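# Tuck chair under desk and park cart in bay

## Task

Roll the office chair completely beneath the desk so it finishes upright with every wheel on the floor; put the utility cart in the yellow taped bay with all four wheels inside the tape and none resting on it; keep the desk roughly where it started, with its load still aboard and nothing hanging over its edges; the robot must not topple or end up leaning (that counts as failure); at the end, release everything and back the robot away.

## Robot and tools

ROBOT. TidyBot++: a wheeled base 0.54 m long, 0.50 m wide and 0.38 m tall on four powered casters, carrying one seven-joint arm with a two-finger gripper. There is only one arm, so every argument names that arm alone. The shoulder sits 0.12 m ahead of the base centre, 0.68 m up. Links: upper arm 0.42 m, forearm 0.31 m, wrist to hand point 0.31 m. The arm begins folded with the hand pointing down. Two cameras: base_camera (fixed, facing forward and down) and wrist_camera (looks along the hand).

FRAMES. Base frame: origin on the floor below the base centre, x ahead, y to the left, z up, metres. hand_pose and hand_target are reported in it; the hand point is midway between the finger pads, its z axis runs out along the fingers and the fingers close along its y axis. Odometry frame = base frame as it was at scene start; base_odometry (x, y, heading in rad, positive left, -3.142 to 3.142) comes from wheel turns, so slip shows as travel and drift of a few cm builds up. base_tilt gives lean in degrees, forward and right positive.

move. One action per call. Keys:
- base: an object with any of translate_m (forward +, -2 to 2 m), strafe_m (left +, -2 to 2 m), rotate_rad (counter-clockwise from above +, -6.3 to 6.3 rad). These are offsets from where the base last reported itself, measured along the base axes at the start of the command; translate and strafe together give one straight-line trip.
- joints: absolute targets by name: joint_1_rad (any angle; positive turns the arm clockwise from above, opposite to heading), joint_2_rad (shoulder, -2.249 to 2.249, 0 = upper arm vertical, + leans forward), joint_3_rad (any angle), joint_4_rad (elbow, -2.579 to 2.579, 0 straight), joint_5_rad (any angle), joint_6_rad (wrist, -2.099 to 2.099), joint_7_rad (any angle; with hand down, 1.57 puts the fingers opening left/right), gripper_pos (0 fully open, about 85 mm gap, to 1 fully closed). Unlimited joints go the short way; turn in steps under half a turn.
- target: one list of seven numbers [x, y, z, qw, qx, qy, qz], an absolute hand pose in the base frame, metres plus unit quaternion. With target, joints may only carry gripper_pos.
- speeds: caps for this action: translate_m and strafe_m 0.05 to 0.5 m/s (give just one when both move), rotate_rad 0.1 to 1.57 rad/s.
- cameras: list of base_camera, wrist_camera or all; [] gives none.
- blocking: true (default) returns when everything rests; false returns in about 0.5 s while motion continues, and a later move only overrides the parts it names.
A move with no action just reports state and pictures. Unknown keys make the call invalid; out-of-range values get it refused, and then the remaining move/wait/finished_scene calls of that reply are skipped (also after an uncommanded stop).

wait(seconds 0 to 10, cameras): lets time pass, returns like an empty move, earlier if running moves finish. stop(cameras): brakes all running motions; braked parts read "stopped" and may keep pressing. zoom_image(camera, region [x0, y0, x1, y1] in pixels, at most 504x504): enlarged view of the last image. read_manual(section "licences"): licence texts only. finished_scene(scene): ends the current scene, with scene as its number; irreversible, the goal must hold without the robot.

RESULT LINES. "move": done, or the worst status among motions. base_status, joint_status, hand_status per motion: done, moving, off_target (rested short and may still push), contact_stop, time_out (the part holds where it halted), not_followed (a built-in check withheld arm targets; causes "joint command not followed", "pose unreachable", or self-collision with "cause:"), torque_fault, limit_stop_at_motor_heat. hand_status is done within 10 mm and 2 degrees; usually a target ends within about 3 cm, so correct by adding (wanted minus measured hand_pose) to the last target. To keep the hand still, resend hand_target, not hand_pose. on_its_own lists uncommanded actions. motor_effort gives percent of maximum per motor, peak in brackets. "pictures" lists image order. Motor temperatures: one per arm joint; MOTOR HOT appears at 60 °C, at 75 °C the arm sags and pauses 30 to 60 s. "ARM HIT" means the arm struck the base or itself. Gripper at 1 reading done means it holds nothing; off_target means something sits between the fingers.

CAUTIONS. The arm does not avoid obstacles and keeps shoving if it meets furniture; no check keeps it off the base. Low forward-pointing targets close to the base are unreliable. Catching the arm above about 0.6 m while the base drives can tip the robot; a sideways swing of a stretched arm or a far reach over nearby furniture can too. Backing off or retracting the arm rights a lean. A blocked base pushes until its 14 s time-out and may still report done. Hard impacts can trip a torque fault (arm frozen 10 s). Held loads make the arm sag; never command a loaded joint to its current reading. Avoid dropping things, releasing moving parts, slamming, very hard pushes, or excess force on the gripper, including gripping something that is still resting on a surface too hard. A brief disturbance may occasionally tug a held part or nudge a loose item.

Each tool is called after "Emit:" in YAML: its name, and indented under it one key for each argument.

## Session

Emit:
move:

Scene clock: 0.00 s.
Motor temperatures (°C): [29 29 24 26 30 33 38]
base_odometry: x=+0.000 y=+0.000 heading=+0.000
base_tilt: forward=+0.4 right=+1.1
base_status: not commanded
joint_positions: joint_1_rad=-0.032 joint_2_rad=-0.369 joint_3_rad=+3.148 joint_4_rad=-2.503 joint_5_rad=-0.042 joint_6_rad=-0.844 joint_7_rad=+1.604 gripper_pos=+0.000
joint_status: not commanded
motor_effort: joint_1_rad=-2 joint_2_rad=-2 joint_3_rad=+1 joint_4_rad=+16 joint_5_rad=+0 joint_6_rad=+1 joint_7_rad=-2
hand_pose: x=+0.2837 y=+0.0154 z=+0.5996 quat_wxyz=(-0.018, +0.996, +0.016, +0.082) (m; base frame)
hand_target: x=+0.2842 y=+0.0154 z=+0.6000 quat_wxyz=(-0.018, +0.996, +0.016, +0.082) (m; base frame)
hand_status: not commanded
pictures: base_camera, wrist_camera
camera_calibration:
wrist_camera: T_world_to_cam=[[0.083058, -0.994069, -0.070201, 0.0355608], [-0.98196, -0.0696313, -0.175799, 0.442836], [0.169869, 0.0835361, -0.98192, 0.673109], [0, 0, 0, 1]] pos_world=[0.317554, 0.0099562, 0.741286]

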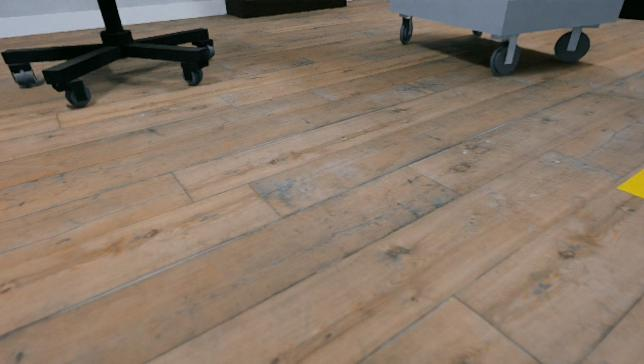

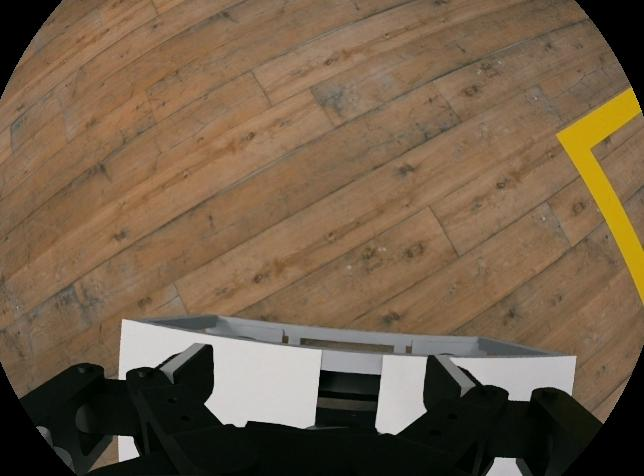

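Emit:
move:
  joints: {"joint_6_rad":0.1}

Emit:
move:
  base: {"rotate_rad":-0.9}

Emit:
move:
  base: {"rotate_rad":1.8}

Scene clock: 1.97 s.
Motor temperatures (°C): [29 29 24 26 30 33 38]
move: done
base_odometry: x=+0.000 y=+0.000 heading=+0.000
base_tilt: forward=+0.4 right=+1.1
base_status: not commanded
joint_positions: joint_1_rad=-0.032 joint_2_rad=-0.369 joint_3_rad=+3.148 joint_4_rad=-2.502 joint_5_rad=-0.042 joint_6_rad=+0.026 joint_7_rad=+1.604 gripper_pos=+0.000
joint_status: all done
motor_effort: joint_1_rad=-1(3) joint_2_rad=-6(7) joint_3_rad=+1(1) joint_4_rad=+19(20) joint_5_rad=+1(1) joint_6_rad=+7(7) joint_7_rad=-2(3)
hand_pose: x=+0.5006 y=+0.0105 z=+0.7475 quat_wxyz=(-0.009, +0.869, +0.006, +0.494) (m; base frame)
hand_target: x=+0.5119 y=+0.0098 z=+0.7682 quat_wxyz=(-0.008, +0.850, +0.005, +0.526) (m; base frame)
hand_status: not commanded
pictures: base_camera, wrist_camera
camera_calibration:
wrist_camera: T_world_to_cam=[[0.0796736, -0.996818, 0.00259008, -0.0296334], [-0.500465, -0.042248, -0.864725, 0.955182], [0.862083, 0.0675995, -0.502239, 0.0769621], [0, 0, 0, 1]] pos_world=[0.414049, 0.0056128, 0.8647]

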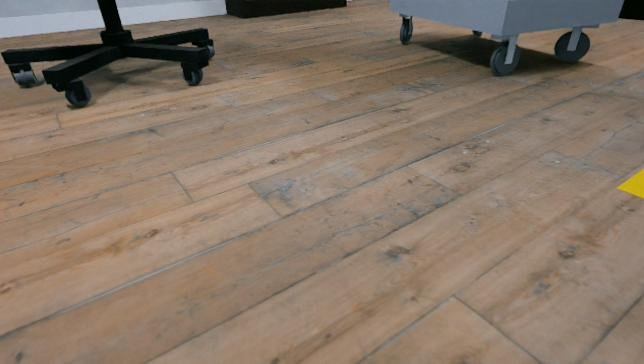

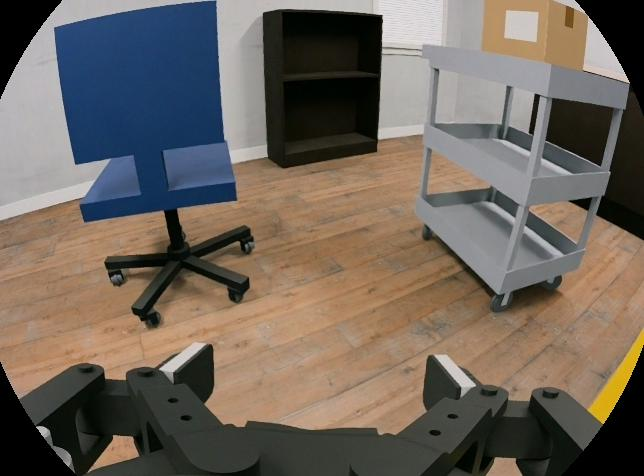

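Scene clock: 3.83 s.
Motor temperatures (°C): [29 29 24 26 30 33 38]
move: done
base_odometry: x=+0.000 y=+0.000 heading=-0.899
base_tilt: forward=+0.3 right=+1.1
base_status: done
joint_positions: joint_1_rad=-0.031 joint_2_rad=-0.369 joint_3_rad=+3.149 joint_4_rad=-2.502 joint_5_rad=-0.042 joint_6_rad=+0.027 joint_7_rad=+1.604 gripper_pos=+0.000
joint_status: not commanded
motor_effort: joint_1_rad=-1(3) joint_2_rad=-6(7) joint_3_rad=+1(2) joint_4_rad=+19(20) joint_5_rad=+1(1) joint_6_rad=+7(7) joint_7_rad=-2(3)
hand_pose: x=+0.5008 y=+0.0104 z=+0.7478 quat_wxyz=(-0.009, +0.869, +0.006, +0.495) (m; base frame)
hand_target: x=+0.5119 y=+0.0098 z=+0.7682 quat_wxyz=(-0.008, +0.850, +0.005, +0.526) (m; base frame)
hand_status: not commanded
pictures: base_camera, wrist_camera
camera_calibration:
wrist_camera: T_world_to_cam=[[0.0794036, -0.996839, 0.00263755, -0.0296468], [-0.499583, -0.0420838, -0.865243, 0.955445], [0.862619, 0.0673857, -0.501345, 0.0760285], [0, 0, 0, 1]] pos_world=[0.414094, 0.00553248, 0.864887]

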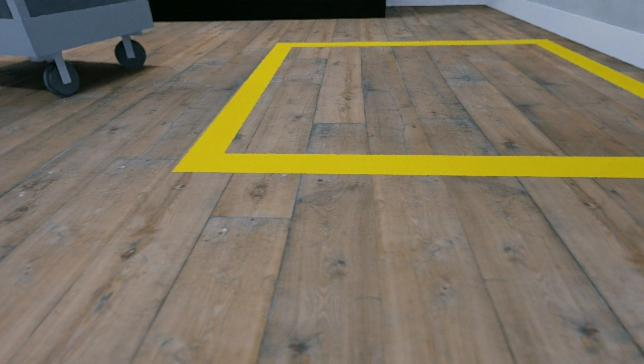

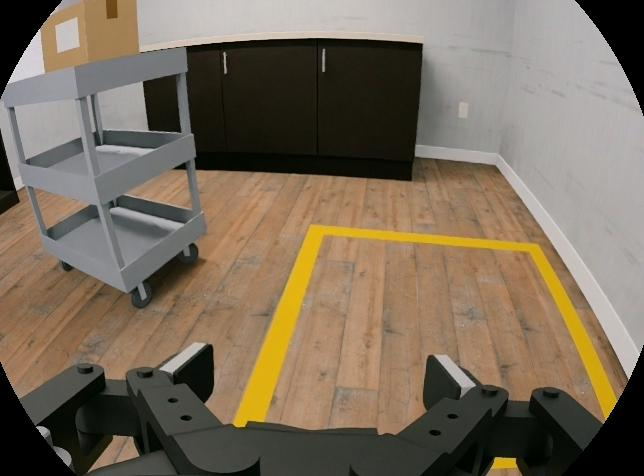

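Scene clock: 6.43 s.
Motor temperatures (°C): [29 29 24 26 30 33 38]
move: done
base_odometry: x=+0.000 y=+0.000 heading=+0.900
base_tilt: forward=+0.4 right=+1.1
base_status: done
joint_positions: joint_1_rad=-0.031 joint_2_rad=-0.369 joint_3_rad=+3.149 joint_4_rad=-2.502 joint_5_rad=-0.042 joint_6_rad=+0.027 joint_7_rad=+1.604 gripper_pos=+0.000
joint_status: not commanded
motor_effort: joint_1_rad=-2(3) joint_2_rad=-6(8) joint_3_rad=+1(2) joint_4_rad=+20(20) joint_5_rad=+0(1) joint_6_rad=+7(7) joint_7_rad=-2(3)
hand_pose: x=+0.5008 y=+0.0102 z=+0.7478 quat_wxyz=(-0.009, +0.869, +0.006, +0.495) (m; base frame)
hand_target: x=+0.5119 y=+0.0098 z=+0.7682 quat_wxyz=(-0.008, +0.850, +0.005, +0.526) (m; base frame)
hand_status: not commanded
pictures: base_camera, wrist_camera
camera_calibration:
wrist_camera: T_world_to_cam=[[0.0790435, -0.996868, 0.00250917, -0.0295181], [-0.499496, -0.041784, -0.865308, 0.955484], [0.862702, 0.0671436, -0.501235, 0.0759098], [0, 0, 0, 1]] pos_world=[0.414106, 0.00540142, 0.86491]

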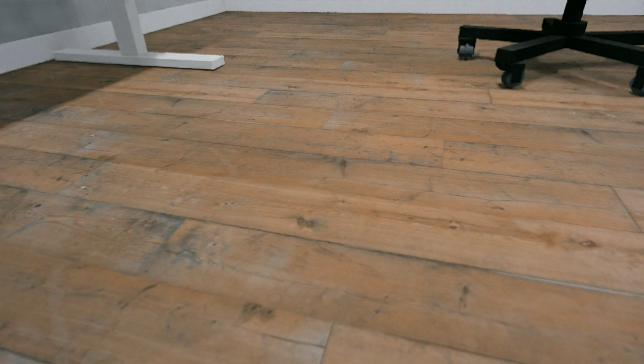

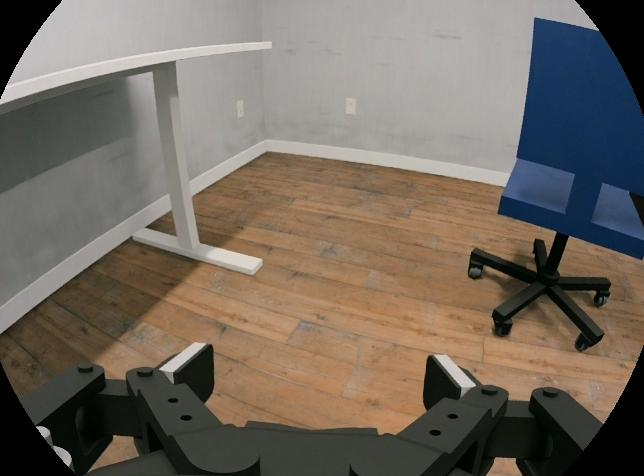

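Emit:
move:
  base: {"rotate_rad":0.9}
  joints: {"joint_6_rad":0.35}

Scene clock: 8.37 s.
Motor temperatures (°C): [29 29 24 26 30 33 38]
move: done
base_odometry: x=+0.000 y=+0.000 heading=+1.799
base_tilt: forward=+0.4 right=+1.1
base_status: done
joint_positions: joint_1_rad=-0.032 joint_2_rad=-0.369 joint_3_rad=+3.148 joint_4_rad=-2.497 joint_5_rad=-0.042 joint_6_rad=+0.290 joint_7_rad=+1.604 gripper_pos=+0.000
joint_status: all done
motor_effort: joint_1_rad=-2(3) joint_2_rad=-7(8) joint_3_rad=+1(2) joint_4_rad=+20(22) joint_5_rad=+1(1) joint_6_rad=+8(9) joint_7_rad=-2(3)
hand_pose: x=+0.5342 y=+0.0078 z=+0.8257 quat_wxyz=(-0.006, +0.795, +0.003, +0.607) (m; base frame)
hand_target: x=+0.5376 y=+0.0071 z=+0.8414 quat_wxyz=(-0.005, +0.778, +0.002, +0.628) (m; base frame)
hand_status: not commanded
pictures: base_camera, wrist_camera
camera_calibration:
wrist_camera: T_world_to_cam=[[0.0664805, -0.997556, 0.0214936, -0.0437353], [-0.252696, -0.0376716, -0.966812, 0.991417], [0.965259, 0.0588428, -0.254583, -0.172057], [0, 0, 0, 1]] pos_world=[0.419514, 0.0038442, 0.915651]

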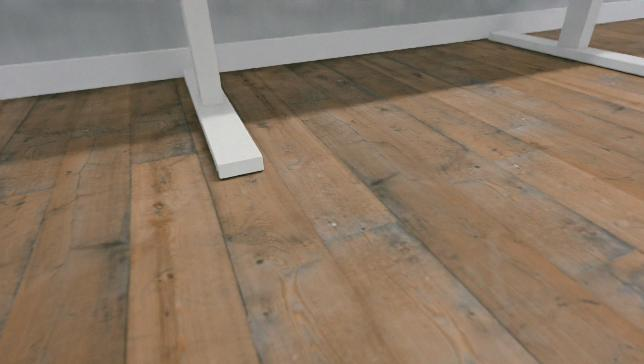

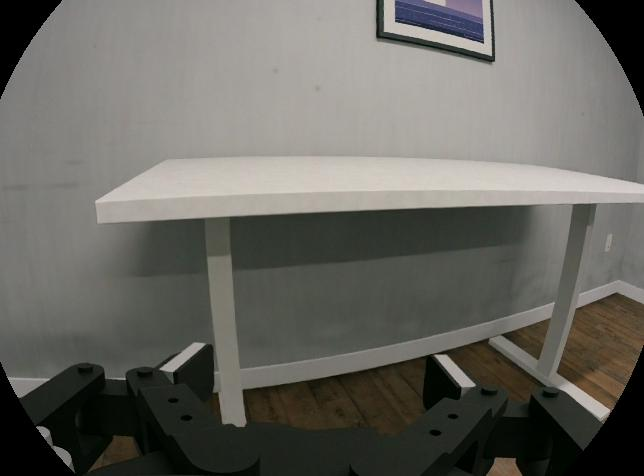

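Emit:
move:
  base: {"rotate_rad":-2.85}
  joints: {"joint_6_rad":-0.3}
  cameras: []

Emit:
move:
  base: {"translate_m":0.49,"strafe_m":1.05}

Scene clock: 14.57 s.
Motor temperatures (°C): [29 29 24 26 30 33 38]
move: done
base_odometry: x=+0.000 y=+0.000 heading=-1.050
base_tilt: forward=+0.4 right=+1.1
base_status: done
joint_positions: joint_1_rad=-0.032 joint_2_rad=-0.369 joint_3_rad=+3.148 joint_4_rad=-2.499 joint_5_rad=-0.042 joint_6_rad=-0.230 joint_7_rad=+1.604 gripper_pos=+0.000
joint_status: all done
motor_effort: joint_1_rad=-2(3) joint_2_rad=-5(7) joint_3_rad=+0(2) joint_4_rad=+19(21) joint_5_rad=+0(1) joint_6_rad=+6(8) joint_7_rad=-2(3)
hand_pose: x=+0.4528 y=+0.0128 z=+0.6866 quat_wxyz=(-0.012, +0.925, +0.010, +0.381) (m; base frame)
hand_target: x=+0.4358 y=+0.0132 z=+0.6707 quat_wxyz=(-0.012, +0.938, +0.010, +0.347) (m; base frame)
hand_status: not commanded
pictures: none
No camera images: "cameras" was empty.

Scene clock: 18.27 s.
Motor temperatures (°C): [29 29 24 26 30 33 38]
move: done
base_odometry: x=+1.155 y=+0.098 heading=-1.051
base_tilt: forward=+0.4 right=+1.1
base_status: done
joint_positions: joint_1_rad=-0.032 joint_2_rad=-0.369 joint_3_rad=+3.148 joint_4_rad=-2.499 joint_5_rad=-0.042 joint_6_rad=-0.230 joint_7_rad=+1.604 gripper_pos=+0.000
joint_status: not commanded
motor_effort: joint_1_rad=-2(3) joint_2_rad=-5(6) joint_3_rad=+1(2) joint_4_rad=+18(19) joint_5_rad=+0(1) joint_6_rad=+6(6) joint_7_rad=-2(3)
hand_pose: x=+0.4528 y=+0.0128 z=+0.6866 quat_wxyz=(-0.012, +0.925, +0.010, +0.381) (m; base frame)
hand_target: x=+0.4358 y=+0.0132 z=+0.6707 quat_wxyz=(-0.012, +0.938, +0.010, +0.347) (m; base frame)
hand_status: not commanded
pictures: base_camera, wrist_camera
camera_calibration:
wrist_camera: T_world_to_cam=[[0.0875883, -0.995997, -0.0178153, -0.0129565], [-0.700204, -0.0488359, -0.71227, 0.864506], [0.708549, 0.0748609, -0.701679, 0.293768], [0, 0, 0, 1]] pos_world=[0.398316, 0.0073225, 0.821662]

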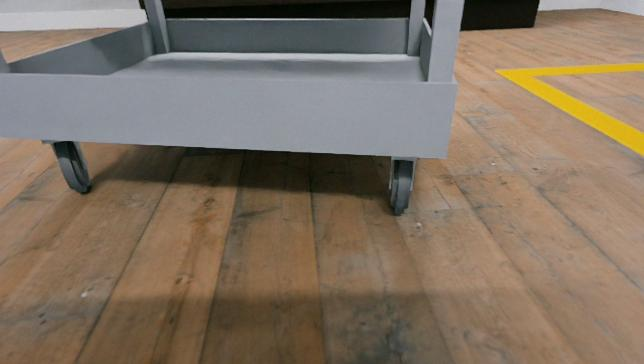

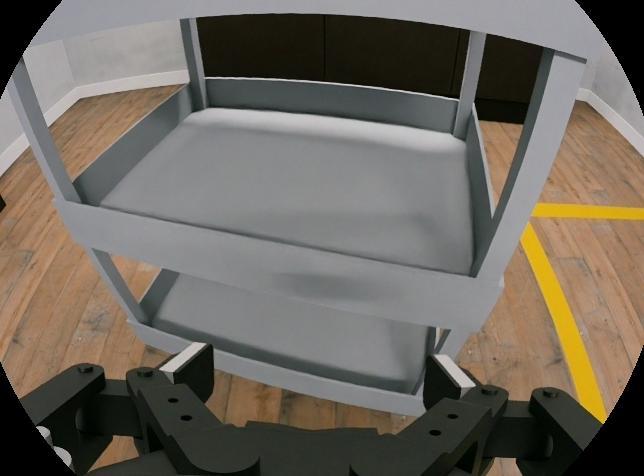

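Emit:
move:
  base: {"rotate_rad":-0.17}
  target: [0.36, 0, 0.93, 0, 0.7071, 0.7071, 0]

Scene clock: 21.93 s.
Motor temperatures (°C): [29 29 24 26 30 33 38]
move: off_target
base_odometry: x=+1.155 y=+0.098 heading=-1.221
base_tilt: forward=+0.3 right=+1.1
base_status: done
joint_positions: joint_1_rad=-0.144 joint_2_rad=-0.121 joint_3_rad=+3.260 joint_4_rad=-1.227 joint_5_rad=-0.030 joint_6_rad=-1.953 joint_7_rad=+3.079 gripper_pos=+0.000
joint_status: not commanded
motor_effort: joint_1_rad=-2(3) joint_2_rad=-12(13) joint_3_rad=+0(2) joint_4_rad=+16(21) joint_5_rad=+0(1) joint_6_rad=+0(6) joint_7_rad=-2(3)
hand_pose: x=+0.3762 y=+0.0133 z=+0.9302 quat_wxyz=(+0.012, +0.715, +0.698, +0.044) (m; base frame)
hand_target: x=+0.3600 y=+0.0000 z=+0.9300 quat_wxyz=(+0.000, +0.707, +0.707, +0.000) (m; base frame)
hand_status: off_target (0.021 m and 5.4 deg from the pose sent, 0.261 m and 97.3 deg at the start)
pictures: base_camera, wrist_camera
camera_calibration:
wrist_camera: T_world_to_cam=[[0.999246, 0.0167549, 0.035014, -0.406916], [0.0186266, -0.998376, -0.0538311, 0.114134], [0.0340552, 0.0544427, -0.997936, 1.04857], [0, 0, 0, 1]] pos_world=[0.368774, 0.0636795, 1.0668]

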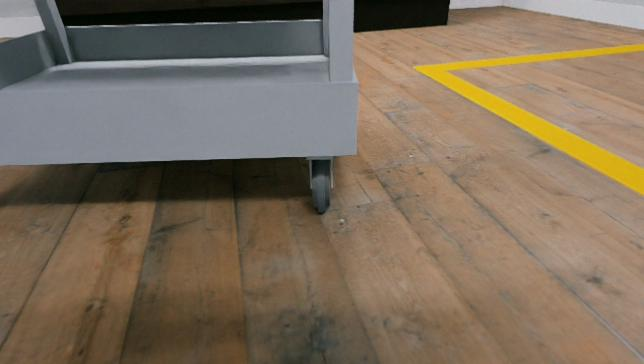

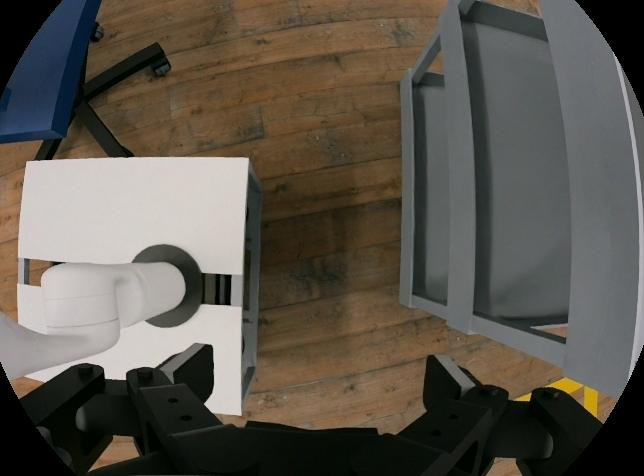

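Emit:
move:
  base: {"translate_m":0.27,"strafe_m":0.05}
  speeds: {"translate_m":0.2}

Scene clock: 24.53 s.
Motor temperatures (°C): [29 29 24 26 30 33 38]
move: done
base_odometry: x=+1.295 y=-0.139 heading=-1.222
base_tilt: forward=+0.4 right=+1.1
base_status: done
joint_positions: joint_1_rad=-0.145 joint_2_rad=-0.102 joint_3_rad=+3.262 joint_4_rad=-1.226 joint_5_rad=-0.027 joint_6_rad=-1.960 joint_7_rad=+3.081 gripper_pos=+0.000
joint_status: not commanded
motor_effort: joint_1_rad=-2(3) joint_2_rad=-12(16) joint_3_rad=+1(1) joint_4_rad=+16(17) joint_5_rad=+0(1) joint_6_rad=+0(1) joint_7_rad=-2(3)
hand_pose: x=+0.3786 y=+0.0129 z=+0.9256 quat_wxyz=(+0.005, +0.715, +0.698, +0.033) (m; base frame)
hand_target: x=+0.3600 y=+0.0000 z=+0.9300 quat_wxyz=(+0.000, +0.707, +0.707, +0.000) (m; base frame)
hand_status: not commanded
pictures: base_camera, wrist_camera
camera_calibration:
wrist_camera: T_world_to_cam=[[0.9998, 0.0168944, 0.0106672, -0.386917], [0.0174001, -0.998635, -0.0492393, 0.109676], [0.00982077, 0.0494151, -0.99873, 1.05388], [0, 0, 0, 1]] pos_world=[0.374581, 0.0639857, 1.06207]

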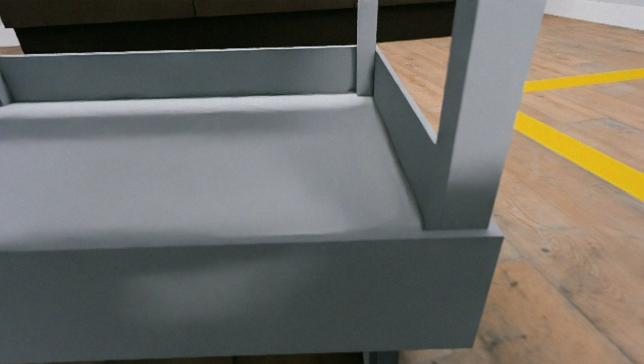

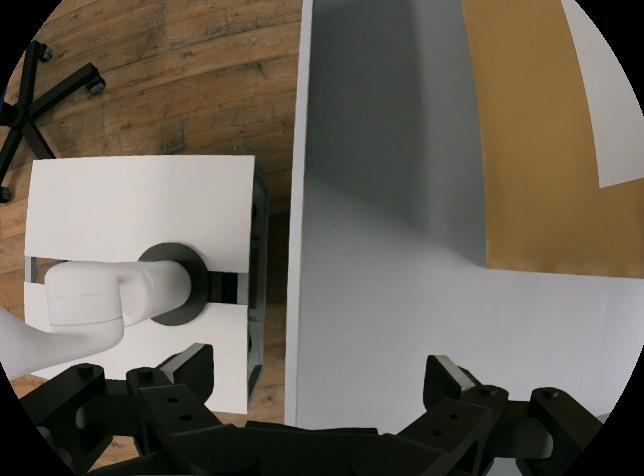

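Emit:
move:
  base: {"translate_m":-0.02}
  cameras: []

Emit:
move:
  target: [0.36, 0, 0.835, 0, 0.7071, 0.7071, 0]

Scene clock: 25.47 s.
Motor temperatures (°C): [29 29 24 26 30 33 38]
move: done
base_odometry: x=+1.288 y=-0.120 heading=-1.222
base_tilt: forward=+0.4 right=+1.1
base_status: done
joint_positions: joint_1_rad=-0.145 joint_2_rad=-0.102 joint_3_rad=+3.262 joint_4_rad=-1.226 joint_5_rad=-0.027 joint_6_rad=-1.964 joint_7_rad=+3.081 gripper_pos=+0.000
joint_status: not commanded
motor_effort: joint_1_rad=-2(2) joint_2_rad=-13(17) joint_3_rad=+0(1) joint_4_rad=+16(17) joint_5_rad=+0(1) joint_6_rad=+0(1) joint_7_rad=-3(3)
hand_pose: x=+0.3776 y=+0.0127 z=+0.9256 quat_wxyz=(+0.004, +0.715, +0.698, +0.032) (m; base frame)
hand_target: x=+0.3600 y=+0.0000 z=+0.9300 quat_wxyz=(+0.000, +0.707, +0.707, +0.000) (m; base frame)
hand_status: not commanded
pictures: none
No camera images: "cameras" was empty.

Scene clock: 26.97 s.
Motor temperatures (°C): [29 29 24 26 30 33 38]
move: off_target
base_odometry: x=+1.288 y=-0.120 heading=-1.222
base_tilt: forward=+0.4 right=+1.1
base_status: not commanded
joint_positions: joint_1_rad=-0.228 joint_2_rad=-0.143 joint_3_rad=+3.315 joint_4_rad=-1.560 joint_5_rad=-0.012 joint_6_rad=-1.802 joint_7_rad=+3.081 gripper_pos=+0.000
joint_status: not commanded
motor_effort: joint_1_rad=-2(3) joint_2_rad=-12(14) joint_3_rad=+0(1) joint_4_rad=+16(17) joint_5_rad=+0(1) joint_6_rad=-2(3) joint_7_rad=-2(3)
hand_pose: x=+0.3475 y=+0.0141 z=+0.8360 quat_wxyz=(-0.040, +0.707, +0.706, -0.018) (m; base frame)
hand_target: x=+0.3600 y=+0.0000 z=+0.8350 quat_wxyz=(+0.000, +0.707, +0.707, +0.000) (m; base frame)
hand_status: off_target (0.019 m and 5.0 deg from the pose sent, 0.093 m and 4.0 deg at the start)
pictures: base_camera, wrist_camera
camera_calibration:
wrist_camera: T_world_to_cam=[[0.991277, 0.042054, -0.124908, -0.23886], [0.0365583, -0.998274, -0.0459699, 0.0976331], [-0.126626, 0.0410025, -0.991103, 1.0058], [0, 0, 0, 1]] pos_world=[0.360567, 0.0662694, 0.971502]

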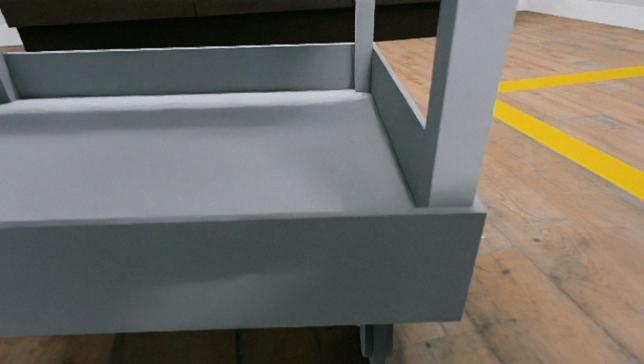

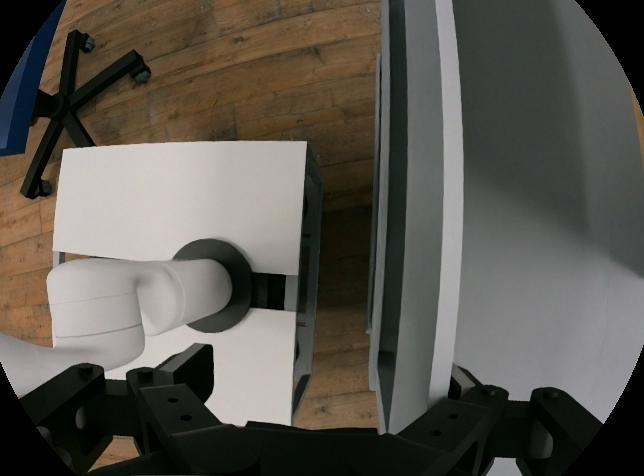

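Emit:
move:
  target: [0.385, 0, 0.82, 0, 0.7071, 0.7071, 0]

Scene clock: 28.17 s.
Motor temperatures (°C): [29 29 24 26 30 33 38]
move: off_target
base_odometry: x=+1.288 y=-0.120 heading=-1.222
base_tilt: forward=+0.3 right=+1.1
base_status: not commanded
joint_positions: joint_1_rad=-0.167 joint_2_rad=-0.128 joint_3_rad=+3.291 joint_4_rad=-1.567 joint_5_rad=-0.012 joint_6_rad=-1.751 joint_7_rad=+3.087 gripper_pos=+0.000
joint_status: not commanded
motor_effort: joint_1_rad=-2(2) joint_2_rad=-12(14) joint_3_rad=+0(1) joint_4_rad=+17(17) joint_5_rad=+0(1) joint_6_rad=-1(3) joint_7_rad=-2(3)
hand_pose: x=+0.3639 y=+0.0069 z=+0.8294 quat_wxyz=(-0.028, +0.718, +0.695, -0.008) (m; base frame)
hand_target: x=+0.3850 y=+0.0000 z=+0.8200 quat_wxyz=(+0.000, +0.707, +0.707, +0.000) (m; base frame)
hand_status: off_target (0.024 m and 3.9 deg from the pose sent, 0.043 m and 5.0 deg at the start)
pictures: base_camera, wrist_camera
camera_calibration:
wrist_camera: T_world_to_cam=[[0.99541, 0.0094509, -0.095232, -0.281558], [0.00555058, -0.999138, -0.041138, 0.096837], [-0.0955387, 0.0404206, -0.994605, 0.993219], [0, 0, 0, 1]] pos_world=[0.374619, 0.059268, 0.96503]

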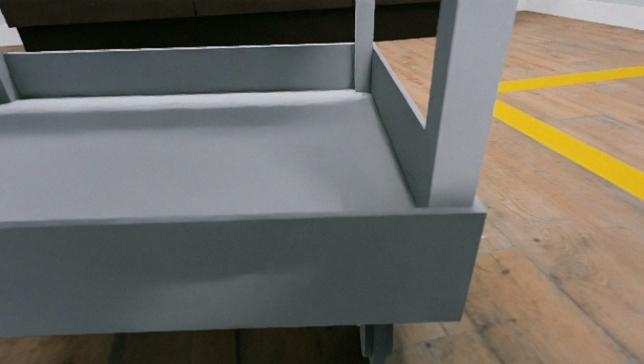

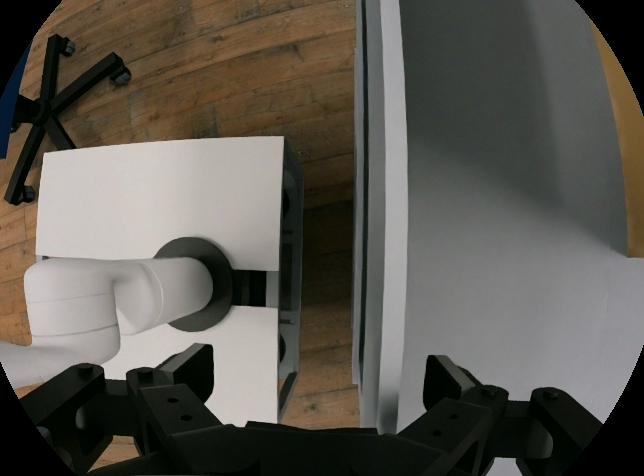

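Emit:
move:
  base: {"translate_m":0.024}
  cameras: []

Emit:
move:
  joints: {"gripper_pos":0.75}
  cameras: ["wrist_camera"]

Emit:
move:
  joints: {"gripper_pos":1}

Scene clock: 29.13 s.
Motor temperatures (°C): [29 29 24 26 30 33 38]
move: done
base_odometry: x=+1.296 y=-0.143 heading=-1.222
base_tilt: forward=+0.4 right=+1.1
base_status: done
joint_positions: joint_1_rad=-0.167 joint_2_rad=-0.115 joint_3_rad=+3.290 joint_4_rad=-1.569 joint_5_rad=-0.012 joint_6_rad=-1.744 joint_7_rad=+3.087 gripper_pos=+0.000
joint_status: not commanded
motor_effort: joint_1_rad=-2(3) joint_2_rad=-13(16) joint_3_rad=+0(1) joint_4_rad=+17(17) joint_5_rad=+0(1) joint_6_rad=-1(2) joint_7_rad=-2(3)
hand_pose: x=+0.3673 y=+0.0074 z=+0.8256 quat_wxyz=(-0.030, +0.718, +0.695, -0.011) (m; base frame)
hand_target: x=+0.3850 y=+0.0000 z=+0.8200 quat_wxyz=(+0.000, +0.707, +0.707, +0.000) (m; base frame)
hand_status: not commanded
pictures: none
No camera images: "cameras" was empty.

Scene clock: 30.10 s.
Motor temperatures (°C): [29 29 24 26 30 33 38]
move: done
base_odometry: x=+1.296 y=-0.143 heading=-1.222
base_tilt: forward=+0.4 right=+1.1
base_status: not commanded
joint_positions: joint_1_rad=-0.167 joint_2_rad=-0.115 joint_3_rad=+3.290 joint_4_rad=-1.569 joint_5_rad=-0.012 joint_6_rad=-1.744 joint_7_rad=+3.087 gripper_pos=+0.750
joint_status: all done
motor_effort: joint_1_rad=-2(2) joint_2_rad=-13(14) joint_3_rad=+0(1) joint_4_rad=+17(17) joint_5_rad=+0(1) joint_6_rad=-1(1) joint_7_rad=-2(3)
hand_pose: x=+0.3673 y=+0.0074 z=+0.8256 quat_wxyz=(-0.030, +0.718, +0.695, -0.011) (m; base frame)
hand_target: x=+0.3850 y=+0.0000 z=+0.8200 quat_wxyz=(+0.000, +0.707, +0.707, +0.000) (m; base frame)
hand_status: not commanded
pictures: wrist_camera
camera_calibration:
wrist_camera: T_world_to_cam=[[0.994664, 0.00940357, -0.102735, -0.278802], [0.00540219, -0.999218, -0.0391576, 0.0955178], [-0.103023, 0.0383937, -0.993938, 0.991994], [0, 0, 0, 1]] pos_world=[0.378997, 0.0599785, 0.961078]

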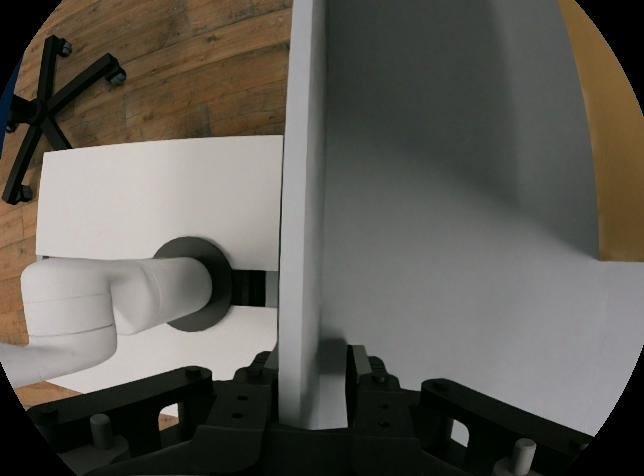

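Scene clock: 30.90 s.
Motor temperatures (°C): [29 29 24 26 30 33 38]
move: off_target
base_odometry: x=+1.296 y=-0.143 heading=-1.222
base_tilt: forward=+0.4 right=+1.1
base_status: not commanded
joint_positions: joint_1_rad=-0.167 joint_2_rad=-0.126 joint_3_rad=+3.286 joint_4_rad=-1.577 joint_5_rad=-0.009 joint_6_rad=-1.719 joint_7_rad=+3.097 gripper_pos=+0.948
joint_status: gripper_pos off_target (ended at +0.948, target +1.000)
motor_effort: joint_1_rad=-1(2) joint_2_rad=-9(13) joint_3_rad=+1(2) joint_4_rad=+16(21) joint_5_rad=-1(3) joint_6_rad=-2(10) joint_7_rad=-3(5)
hand_pose: x=+0.3710 y=+0.0074 z=+0.8254 quat_wxyz=(-0.020, +0.714, +0.700, -0.002) (m; base frame)
hand_target: x=+0.3850 y=+0.0000 z=+0.8200 quat_wxyz=(+0.000, +0.707, +0.707, +0.000) (m; base frame)
hand_status: not commanded
pictures: base_camera, wrist_camera
camera_calibration:
wrist_camera: T_world_to_cam=[[0.996888, 0.0227327, -0.075479, -0.306014], [0.0199333, -0.999093, -0.0376369, 0.0888983], [-0.0762661, 0.0360153, -0.996437, 0.984338], [0, 0, 0, 1]] pos_world=[0.378361, 0.060323, 0.961079]

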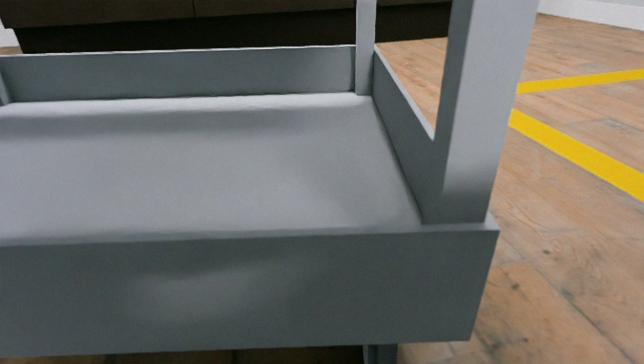

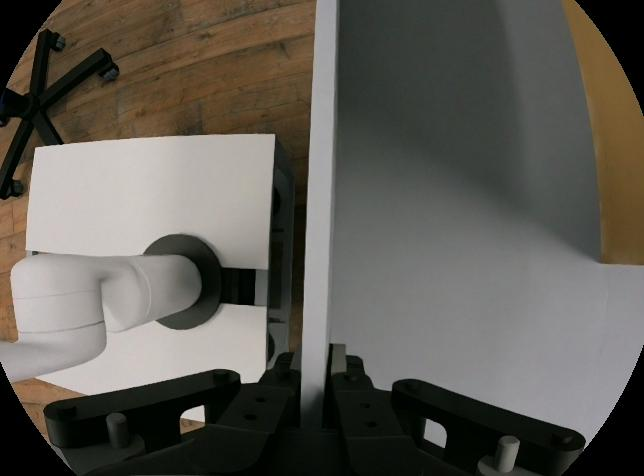

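Emit:
move:
  base: {"translate_m":0.05,"strafe_m":-0.7}
  speeds: {"strafe_m":0.2}

Emit:
move:
  base: {"rotate_rad":0.25}
  speeds: {"rotate_rad":0.2}

Scene clock: 36.47 s.
Motor temperatures (°C): [29 29 24 27 30 33 38]
move: done
base_odometry: x=+0.655 y=-0.429 heading=-1.222
base_tilt: forward=+0.4 right=+1.1
base_status: done
joint_positions: joint_1_rad=-0.162 joint_2_rad=-0.126 joint_3_rad=+3.276 joint_4_rad=-1.577 joint_5_rad=+0.004 joint_6_rad=-1.708 joint_7_rad=+3.174 gripper_pos=+0.948
joint_status: not commanded
motor_effort: joint_1_rad=-2(12) joint_2_rad=-12(15) joint_3_rad=+0(15) joint_4_rad=+14(18) joint_5_rad=+1(12) joint_6_rad=-3(7) joint_7_rad=-5(16)
hand_pose: x=+0.3745 y=+0.0049 z=+0.8255 quat_wxyz=(-0.011, +0.686, +0.728, -0.002) (m; base frame)
hand_target: x=+0.3850 y=+0.0000 z=+0.8200 quat_wxyz=(+0.000, +0.707, +0.707, +0.000) (m; base frame)
hand_status: not commanded
pictures: base_camera, wrist_camera
camera_calibration:
wrist_camera: T_world_to_cam=[[0.992919, 0.10091, -0.0626868, -0.318811], [0.0994766, -0.994711, -0.0255938, 0.0466102], [-0.0649379, 0.0191767, -0.997705, 0.981585], [0, 0, 0, 1]] pos_world=[0.375659, 0.0597114, 0.96054]

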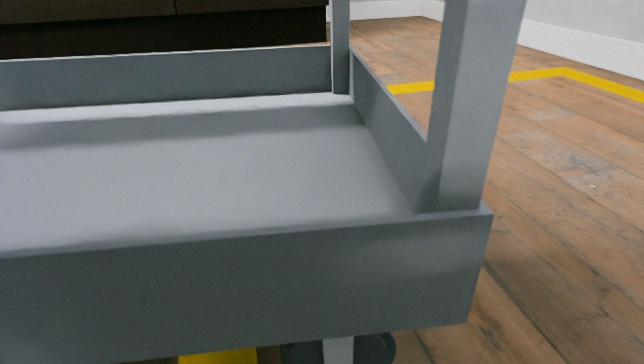

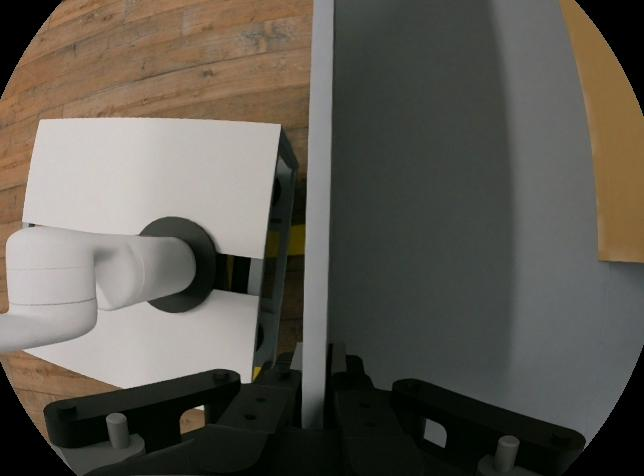

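Scene clock: 38.17 s.
Motor temperatures (°C): [29 29 24 27 30 33 38]
move: done
base_odometry: x=+0.655 y=-0.429 heading=-0.974
base_tilt: forward=+0.4 right=+1.1
base_status: done
joint_positions: joint_1_rad=-0.119 joint_2_rad=-0.126 joint_3_rad=+3.326 joint_4_rad=-1.576 joint_5_rad=+0.032 joint_6_rad=-1.699 joint_7_rad=+3.099 gripper_pos=+0.948
joint_status: not commanded
motor_effort: joint_1_rad=-9(12) joint_2_rad=-13(13) joint_3_rad=-7(11) joint_4_rad=+12(15) joint_5_rad=-2(8) joint_6_rad=-8(8) joint_7_rad=+6(7)
hand_pose: x=+0.3772 y=-0.0282 z=+0.8256 quat_wxyz=(+0.000, +0.745, +0.667, -0.006) (m; base frame)
hand_target: x=+0.3850 y=+0.0000 z=+0.8200 quat_wxyz=(+0.000, +0.707, +0.707, +0.000) (m; base frame)
hand_status: not commanded
pictures: base_camera, wrist_camera
camera_calibration:
wrist_camera: T_world_to_cam=[[0.996096, -0.0697658, -0.0540845, -0.331311], [-0.0700106, -0.997543, -0.00264277, 0.0583202], [-0.0537672, 0.00641894, -0.998533, 0.978624], [0, 0, 0, 1]] pos_world=[0.386718, 0.028781, 0.959423]

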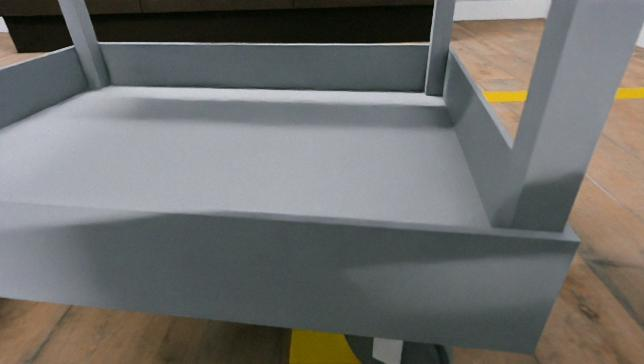

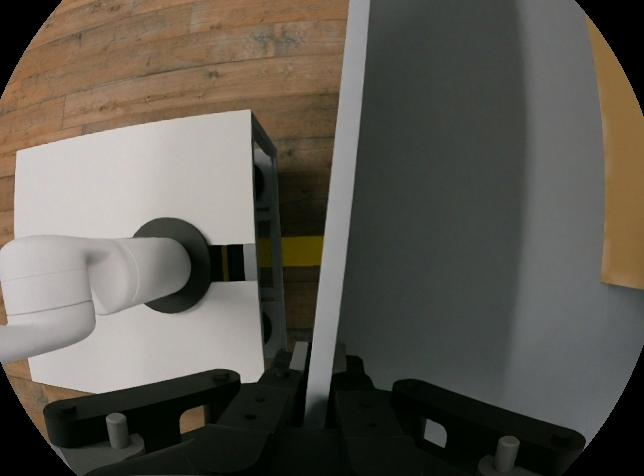

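Emit:
move:
  base: {"strafe_m":-0.64,"translate_m":0.02}
  speeds: {"strafe_m":0.2}

Scene clock: 43.13 s.
Motor temperatures (°C): [29 29 24 27 30 33 38]
move: done
base_odometry: x=+0.137 y=-0.806 heading=-0.973
base_tilt: forward=+0.4 right=+1.1
base_status: done
joint_positions: joint_1_rad=-0.171 joint_2_rad=-0.127 joint_3_rad=+3.264 joint_4_rad=-1.578 joint_5_rad=+0.009 joint_6_rad=-1.699 joint_7_rad=+3.160 gripper_pos=+0.948
joint_status: not commanded
motor_effort: joint_1_rad=+0(8) joint_2_rad=-10(14) joint_3_rad=+2(9) joint_4_rad=+14(19) joint_5_rad=-1(7) joint_6_rad=-1(8) joint_7_rad=-7(13)
hand_pose: x=+0.3769 y=+0.0093 z=+0.8254 quat_wxyz=(-0.005, +0.683, +0.731, -0.001) (m; base frame)
hand_target: x=+0.3850 y=+0.0000 z=+0.8200 quat_wxyz=(+0.000, +0.707, +0.707, +0.000) (m; base frame)
hand_status: not commanded
pictures: base_camera, wrist_camera
camera_calibration:
wrist_camera: T_world_to_cam=[[0.992689, 0.108113, -0.0536734, -0.329069], [0.107297, -0.994066, -0.0178821, 0.0414167], [-0.0552882, 0.0119923, -0.998398, 0.978655], [0, 0, 0, 1]] pos_world=[0.376327, 0.0650113, 0.960166]

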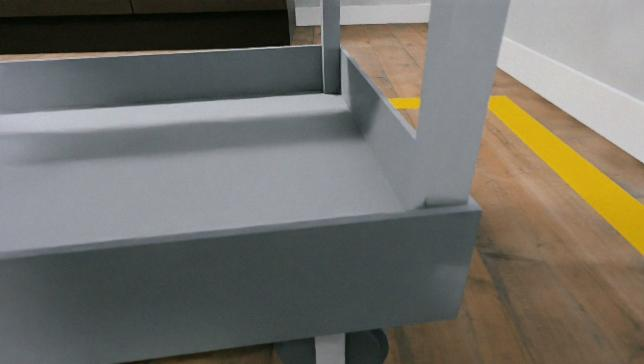

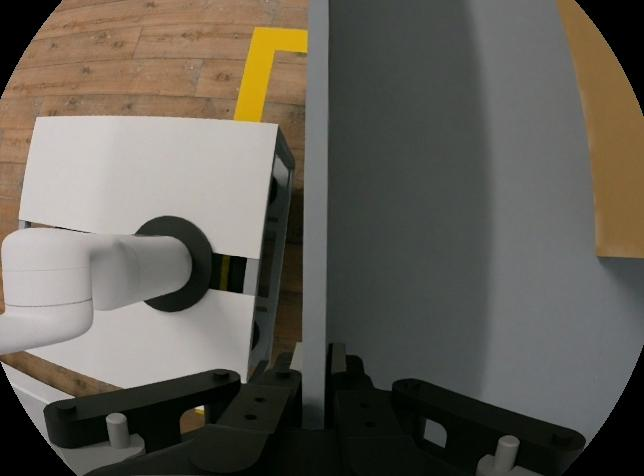

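Emit:
move:
  base: {"strafe_m":-0.14,"translate_m":-0.02}
  speeds: {"strafe_m":0.15}

Emit:
wait:
  seconds: 0.5
  cameras: []

Emit:
move:
  joints: {"gripper_pos":0.3}

Scene clock: 45.37 s.
Motor temperatures (°C): [29 29 24 27 30 33 38]
move: done
base_odometry: x=+0.009 y=-0.869 heading=-0.973
base_tilt: forward=+0.4 right=+1.1
base_status: done
joint_positions: joint_1_rad=-0.160 joint_2_rad=-0.117 joint_3_rad=+3.278 joint_4_rad=-1.570 joint_5_rad=+0.005 joint_6_rad=-1.686 joint_7_rad=+3.150 gripper_pos=+0.948
joint_status: not commanded
motor_effort: joint_1_rad=-2(7) joint_2_rad=-11(17) joint_3_rad=+0(10) joint_4_rad=+15(17) joint_5_rad=+0(10) joint_6_rad=+3(9) joint_7_rad=-6(8)
hand_pose: x=+0.3846 y=+0.0041 z=+0.8253 quat_wxyz=(-0.003, +0.696, +0.718, +0.004) (m; base frame)
hand_target: x=+0.3850 y=+0.0000 z=+0.8200 quat_wxyz=(+0.000, +0.707, +0.707, +0.000) (m; base frame)
hand_status: not commanded
pictures: base_camera, wrist_camera
camera_calibration:
wrist_camera: T_world_to_cam=[[0.99639, 0.073037, -0.0432663, -0.346017], [0.0721489, -0.997157, -0.0217457, 0.0520645], [-0.0447315, 0.0185456, -0.998827, 0.975287], [0, 0, 0, 1]] pos_world=[0.384638, 0.0591012, 0.960304]

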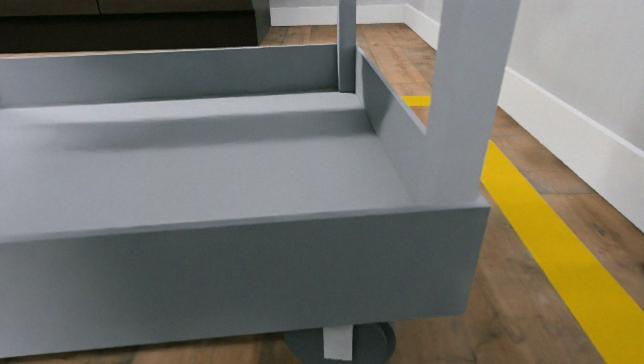

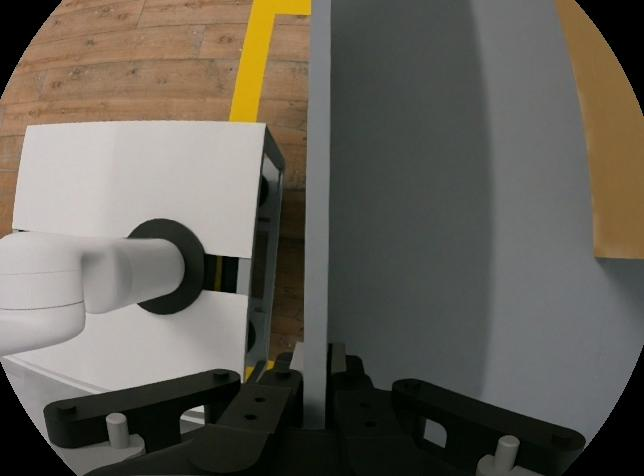

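Scene clock: 45.87 s.
Motor temperatures (°C): [29 29 24 27 30 33 38]
base_odometry: x=+0.009 y=-0.869 heading=-0.973
base_tilt: forward=+0.3 right=+1.1
base_status: done
joint_positions: joint_1_rad=-0.160 joint_2_rad=-0.117 joint_3_rad=+3.278 joint_4_rad=-1.570 joint_5_rad=+0.005 joint_6_rad=-1.686 joint_7_rad=+3.150 gripper_pos=+0.948
joint_status: not commanded
motor_effort: joint_1_rad=-2(7) joint_2_rad=-11(17) joint_3_rad=+0(10) joint_4_rad=+15(17) joint_5_rad=+0(10) joint_6_rad=+3(9) joint_7_rad=-6(8)
hand_pose: x=+0.3846 y=+0.0040 z=+0.8253 quat_wxyz=(-0.003, +0.696, +0.718, +0.004) (m; base frame)
hand_target: x=+0.3850 y=+0.0000 z=+0.8200 quat_wxyz=(+0.000, +0.707, +0.707, +0.000) (m; base frame)
hand_status: not commanded
wait: 0.50 s; at rest by 0.27 s
pictures: none
No camera images: "cameras" was empty.

Scene clock: 46.80 s.
Motor temperatures (°C): [29 29 24 27 30 33 38]
move: done
base_odometry: x=+0.009 y=-0.869 heading=-0.973
base_tilt: forward=+0.4 right=+1.1
base_status: not commanded
joint_positions: joint_1_rad=-0.160 joint_2_rad=-0.117 joint_3_rad=+3.278 joint_4_rad=-1.576 joint_5_rad=+0.005 joint_6_rad=-1.686 joint_7_rad=+3.139 gripper_pos=+0.300
joint_status: all done
motor_effort: joint_1_rad=-2(2) joint_2_rad=-14(15) joint_3_rad=+1(1) joint_4_rad=+17(18) joint_5_rad=+0(1) joint_6_rad=-1(3) joint_7_rad=-2(6)
hand_pose: x=+0.3830 y=+0.0040 z=+0.8234 quat_wxyz=(-0.005, +0.699, +0.715, +0.002) (m; base frame)
hand_target: x=+0.3850 y=+0.0000 z=+0.8200 quat_wxyz=(+0.000, +0.707, +0.707, +0.000) (m; base frame)
hand_status: not commanded
pictures: base_camera, wrist_camera
camera_calibration:
wrist_camera: T_world_to_cam=[[0.996795, 0.0626611, -0.0497391, -0.339279], [0.0616321, -0.997857, -0.0219605, 0.0563028], [-0.0510086, 0.0188245, -0.998521, 0.975398], [0, 0, 0, 1]] pos_world=[0.384475, 0.0590804, 0.958316]

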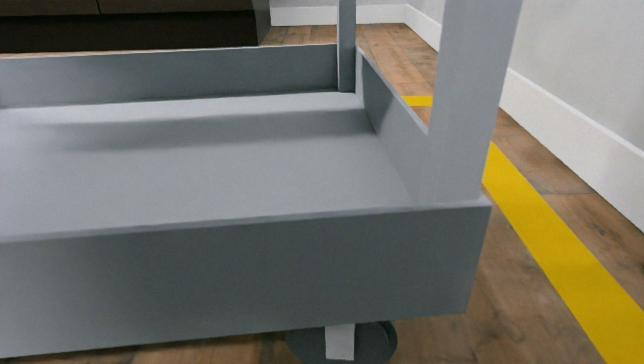

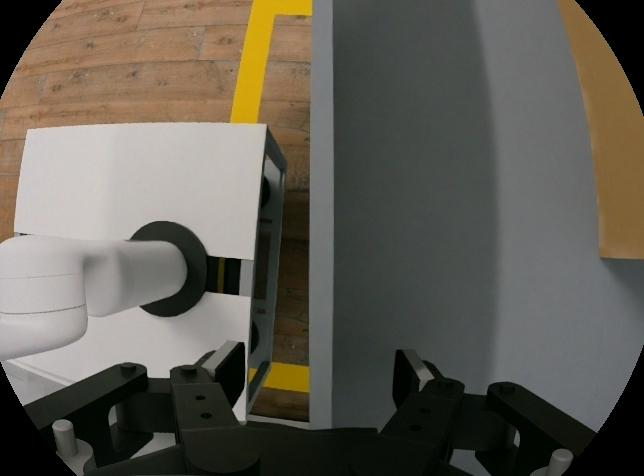

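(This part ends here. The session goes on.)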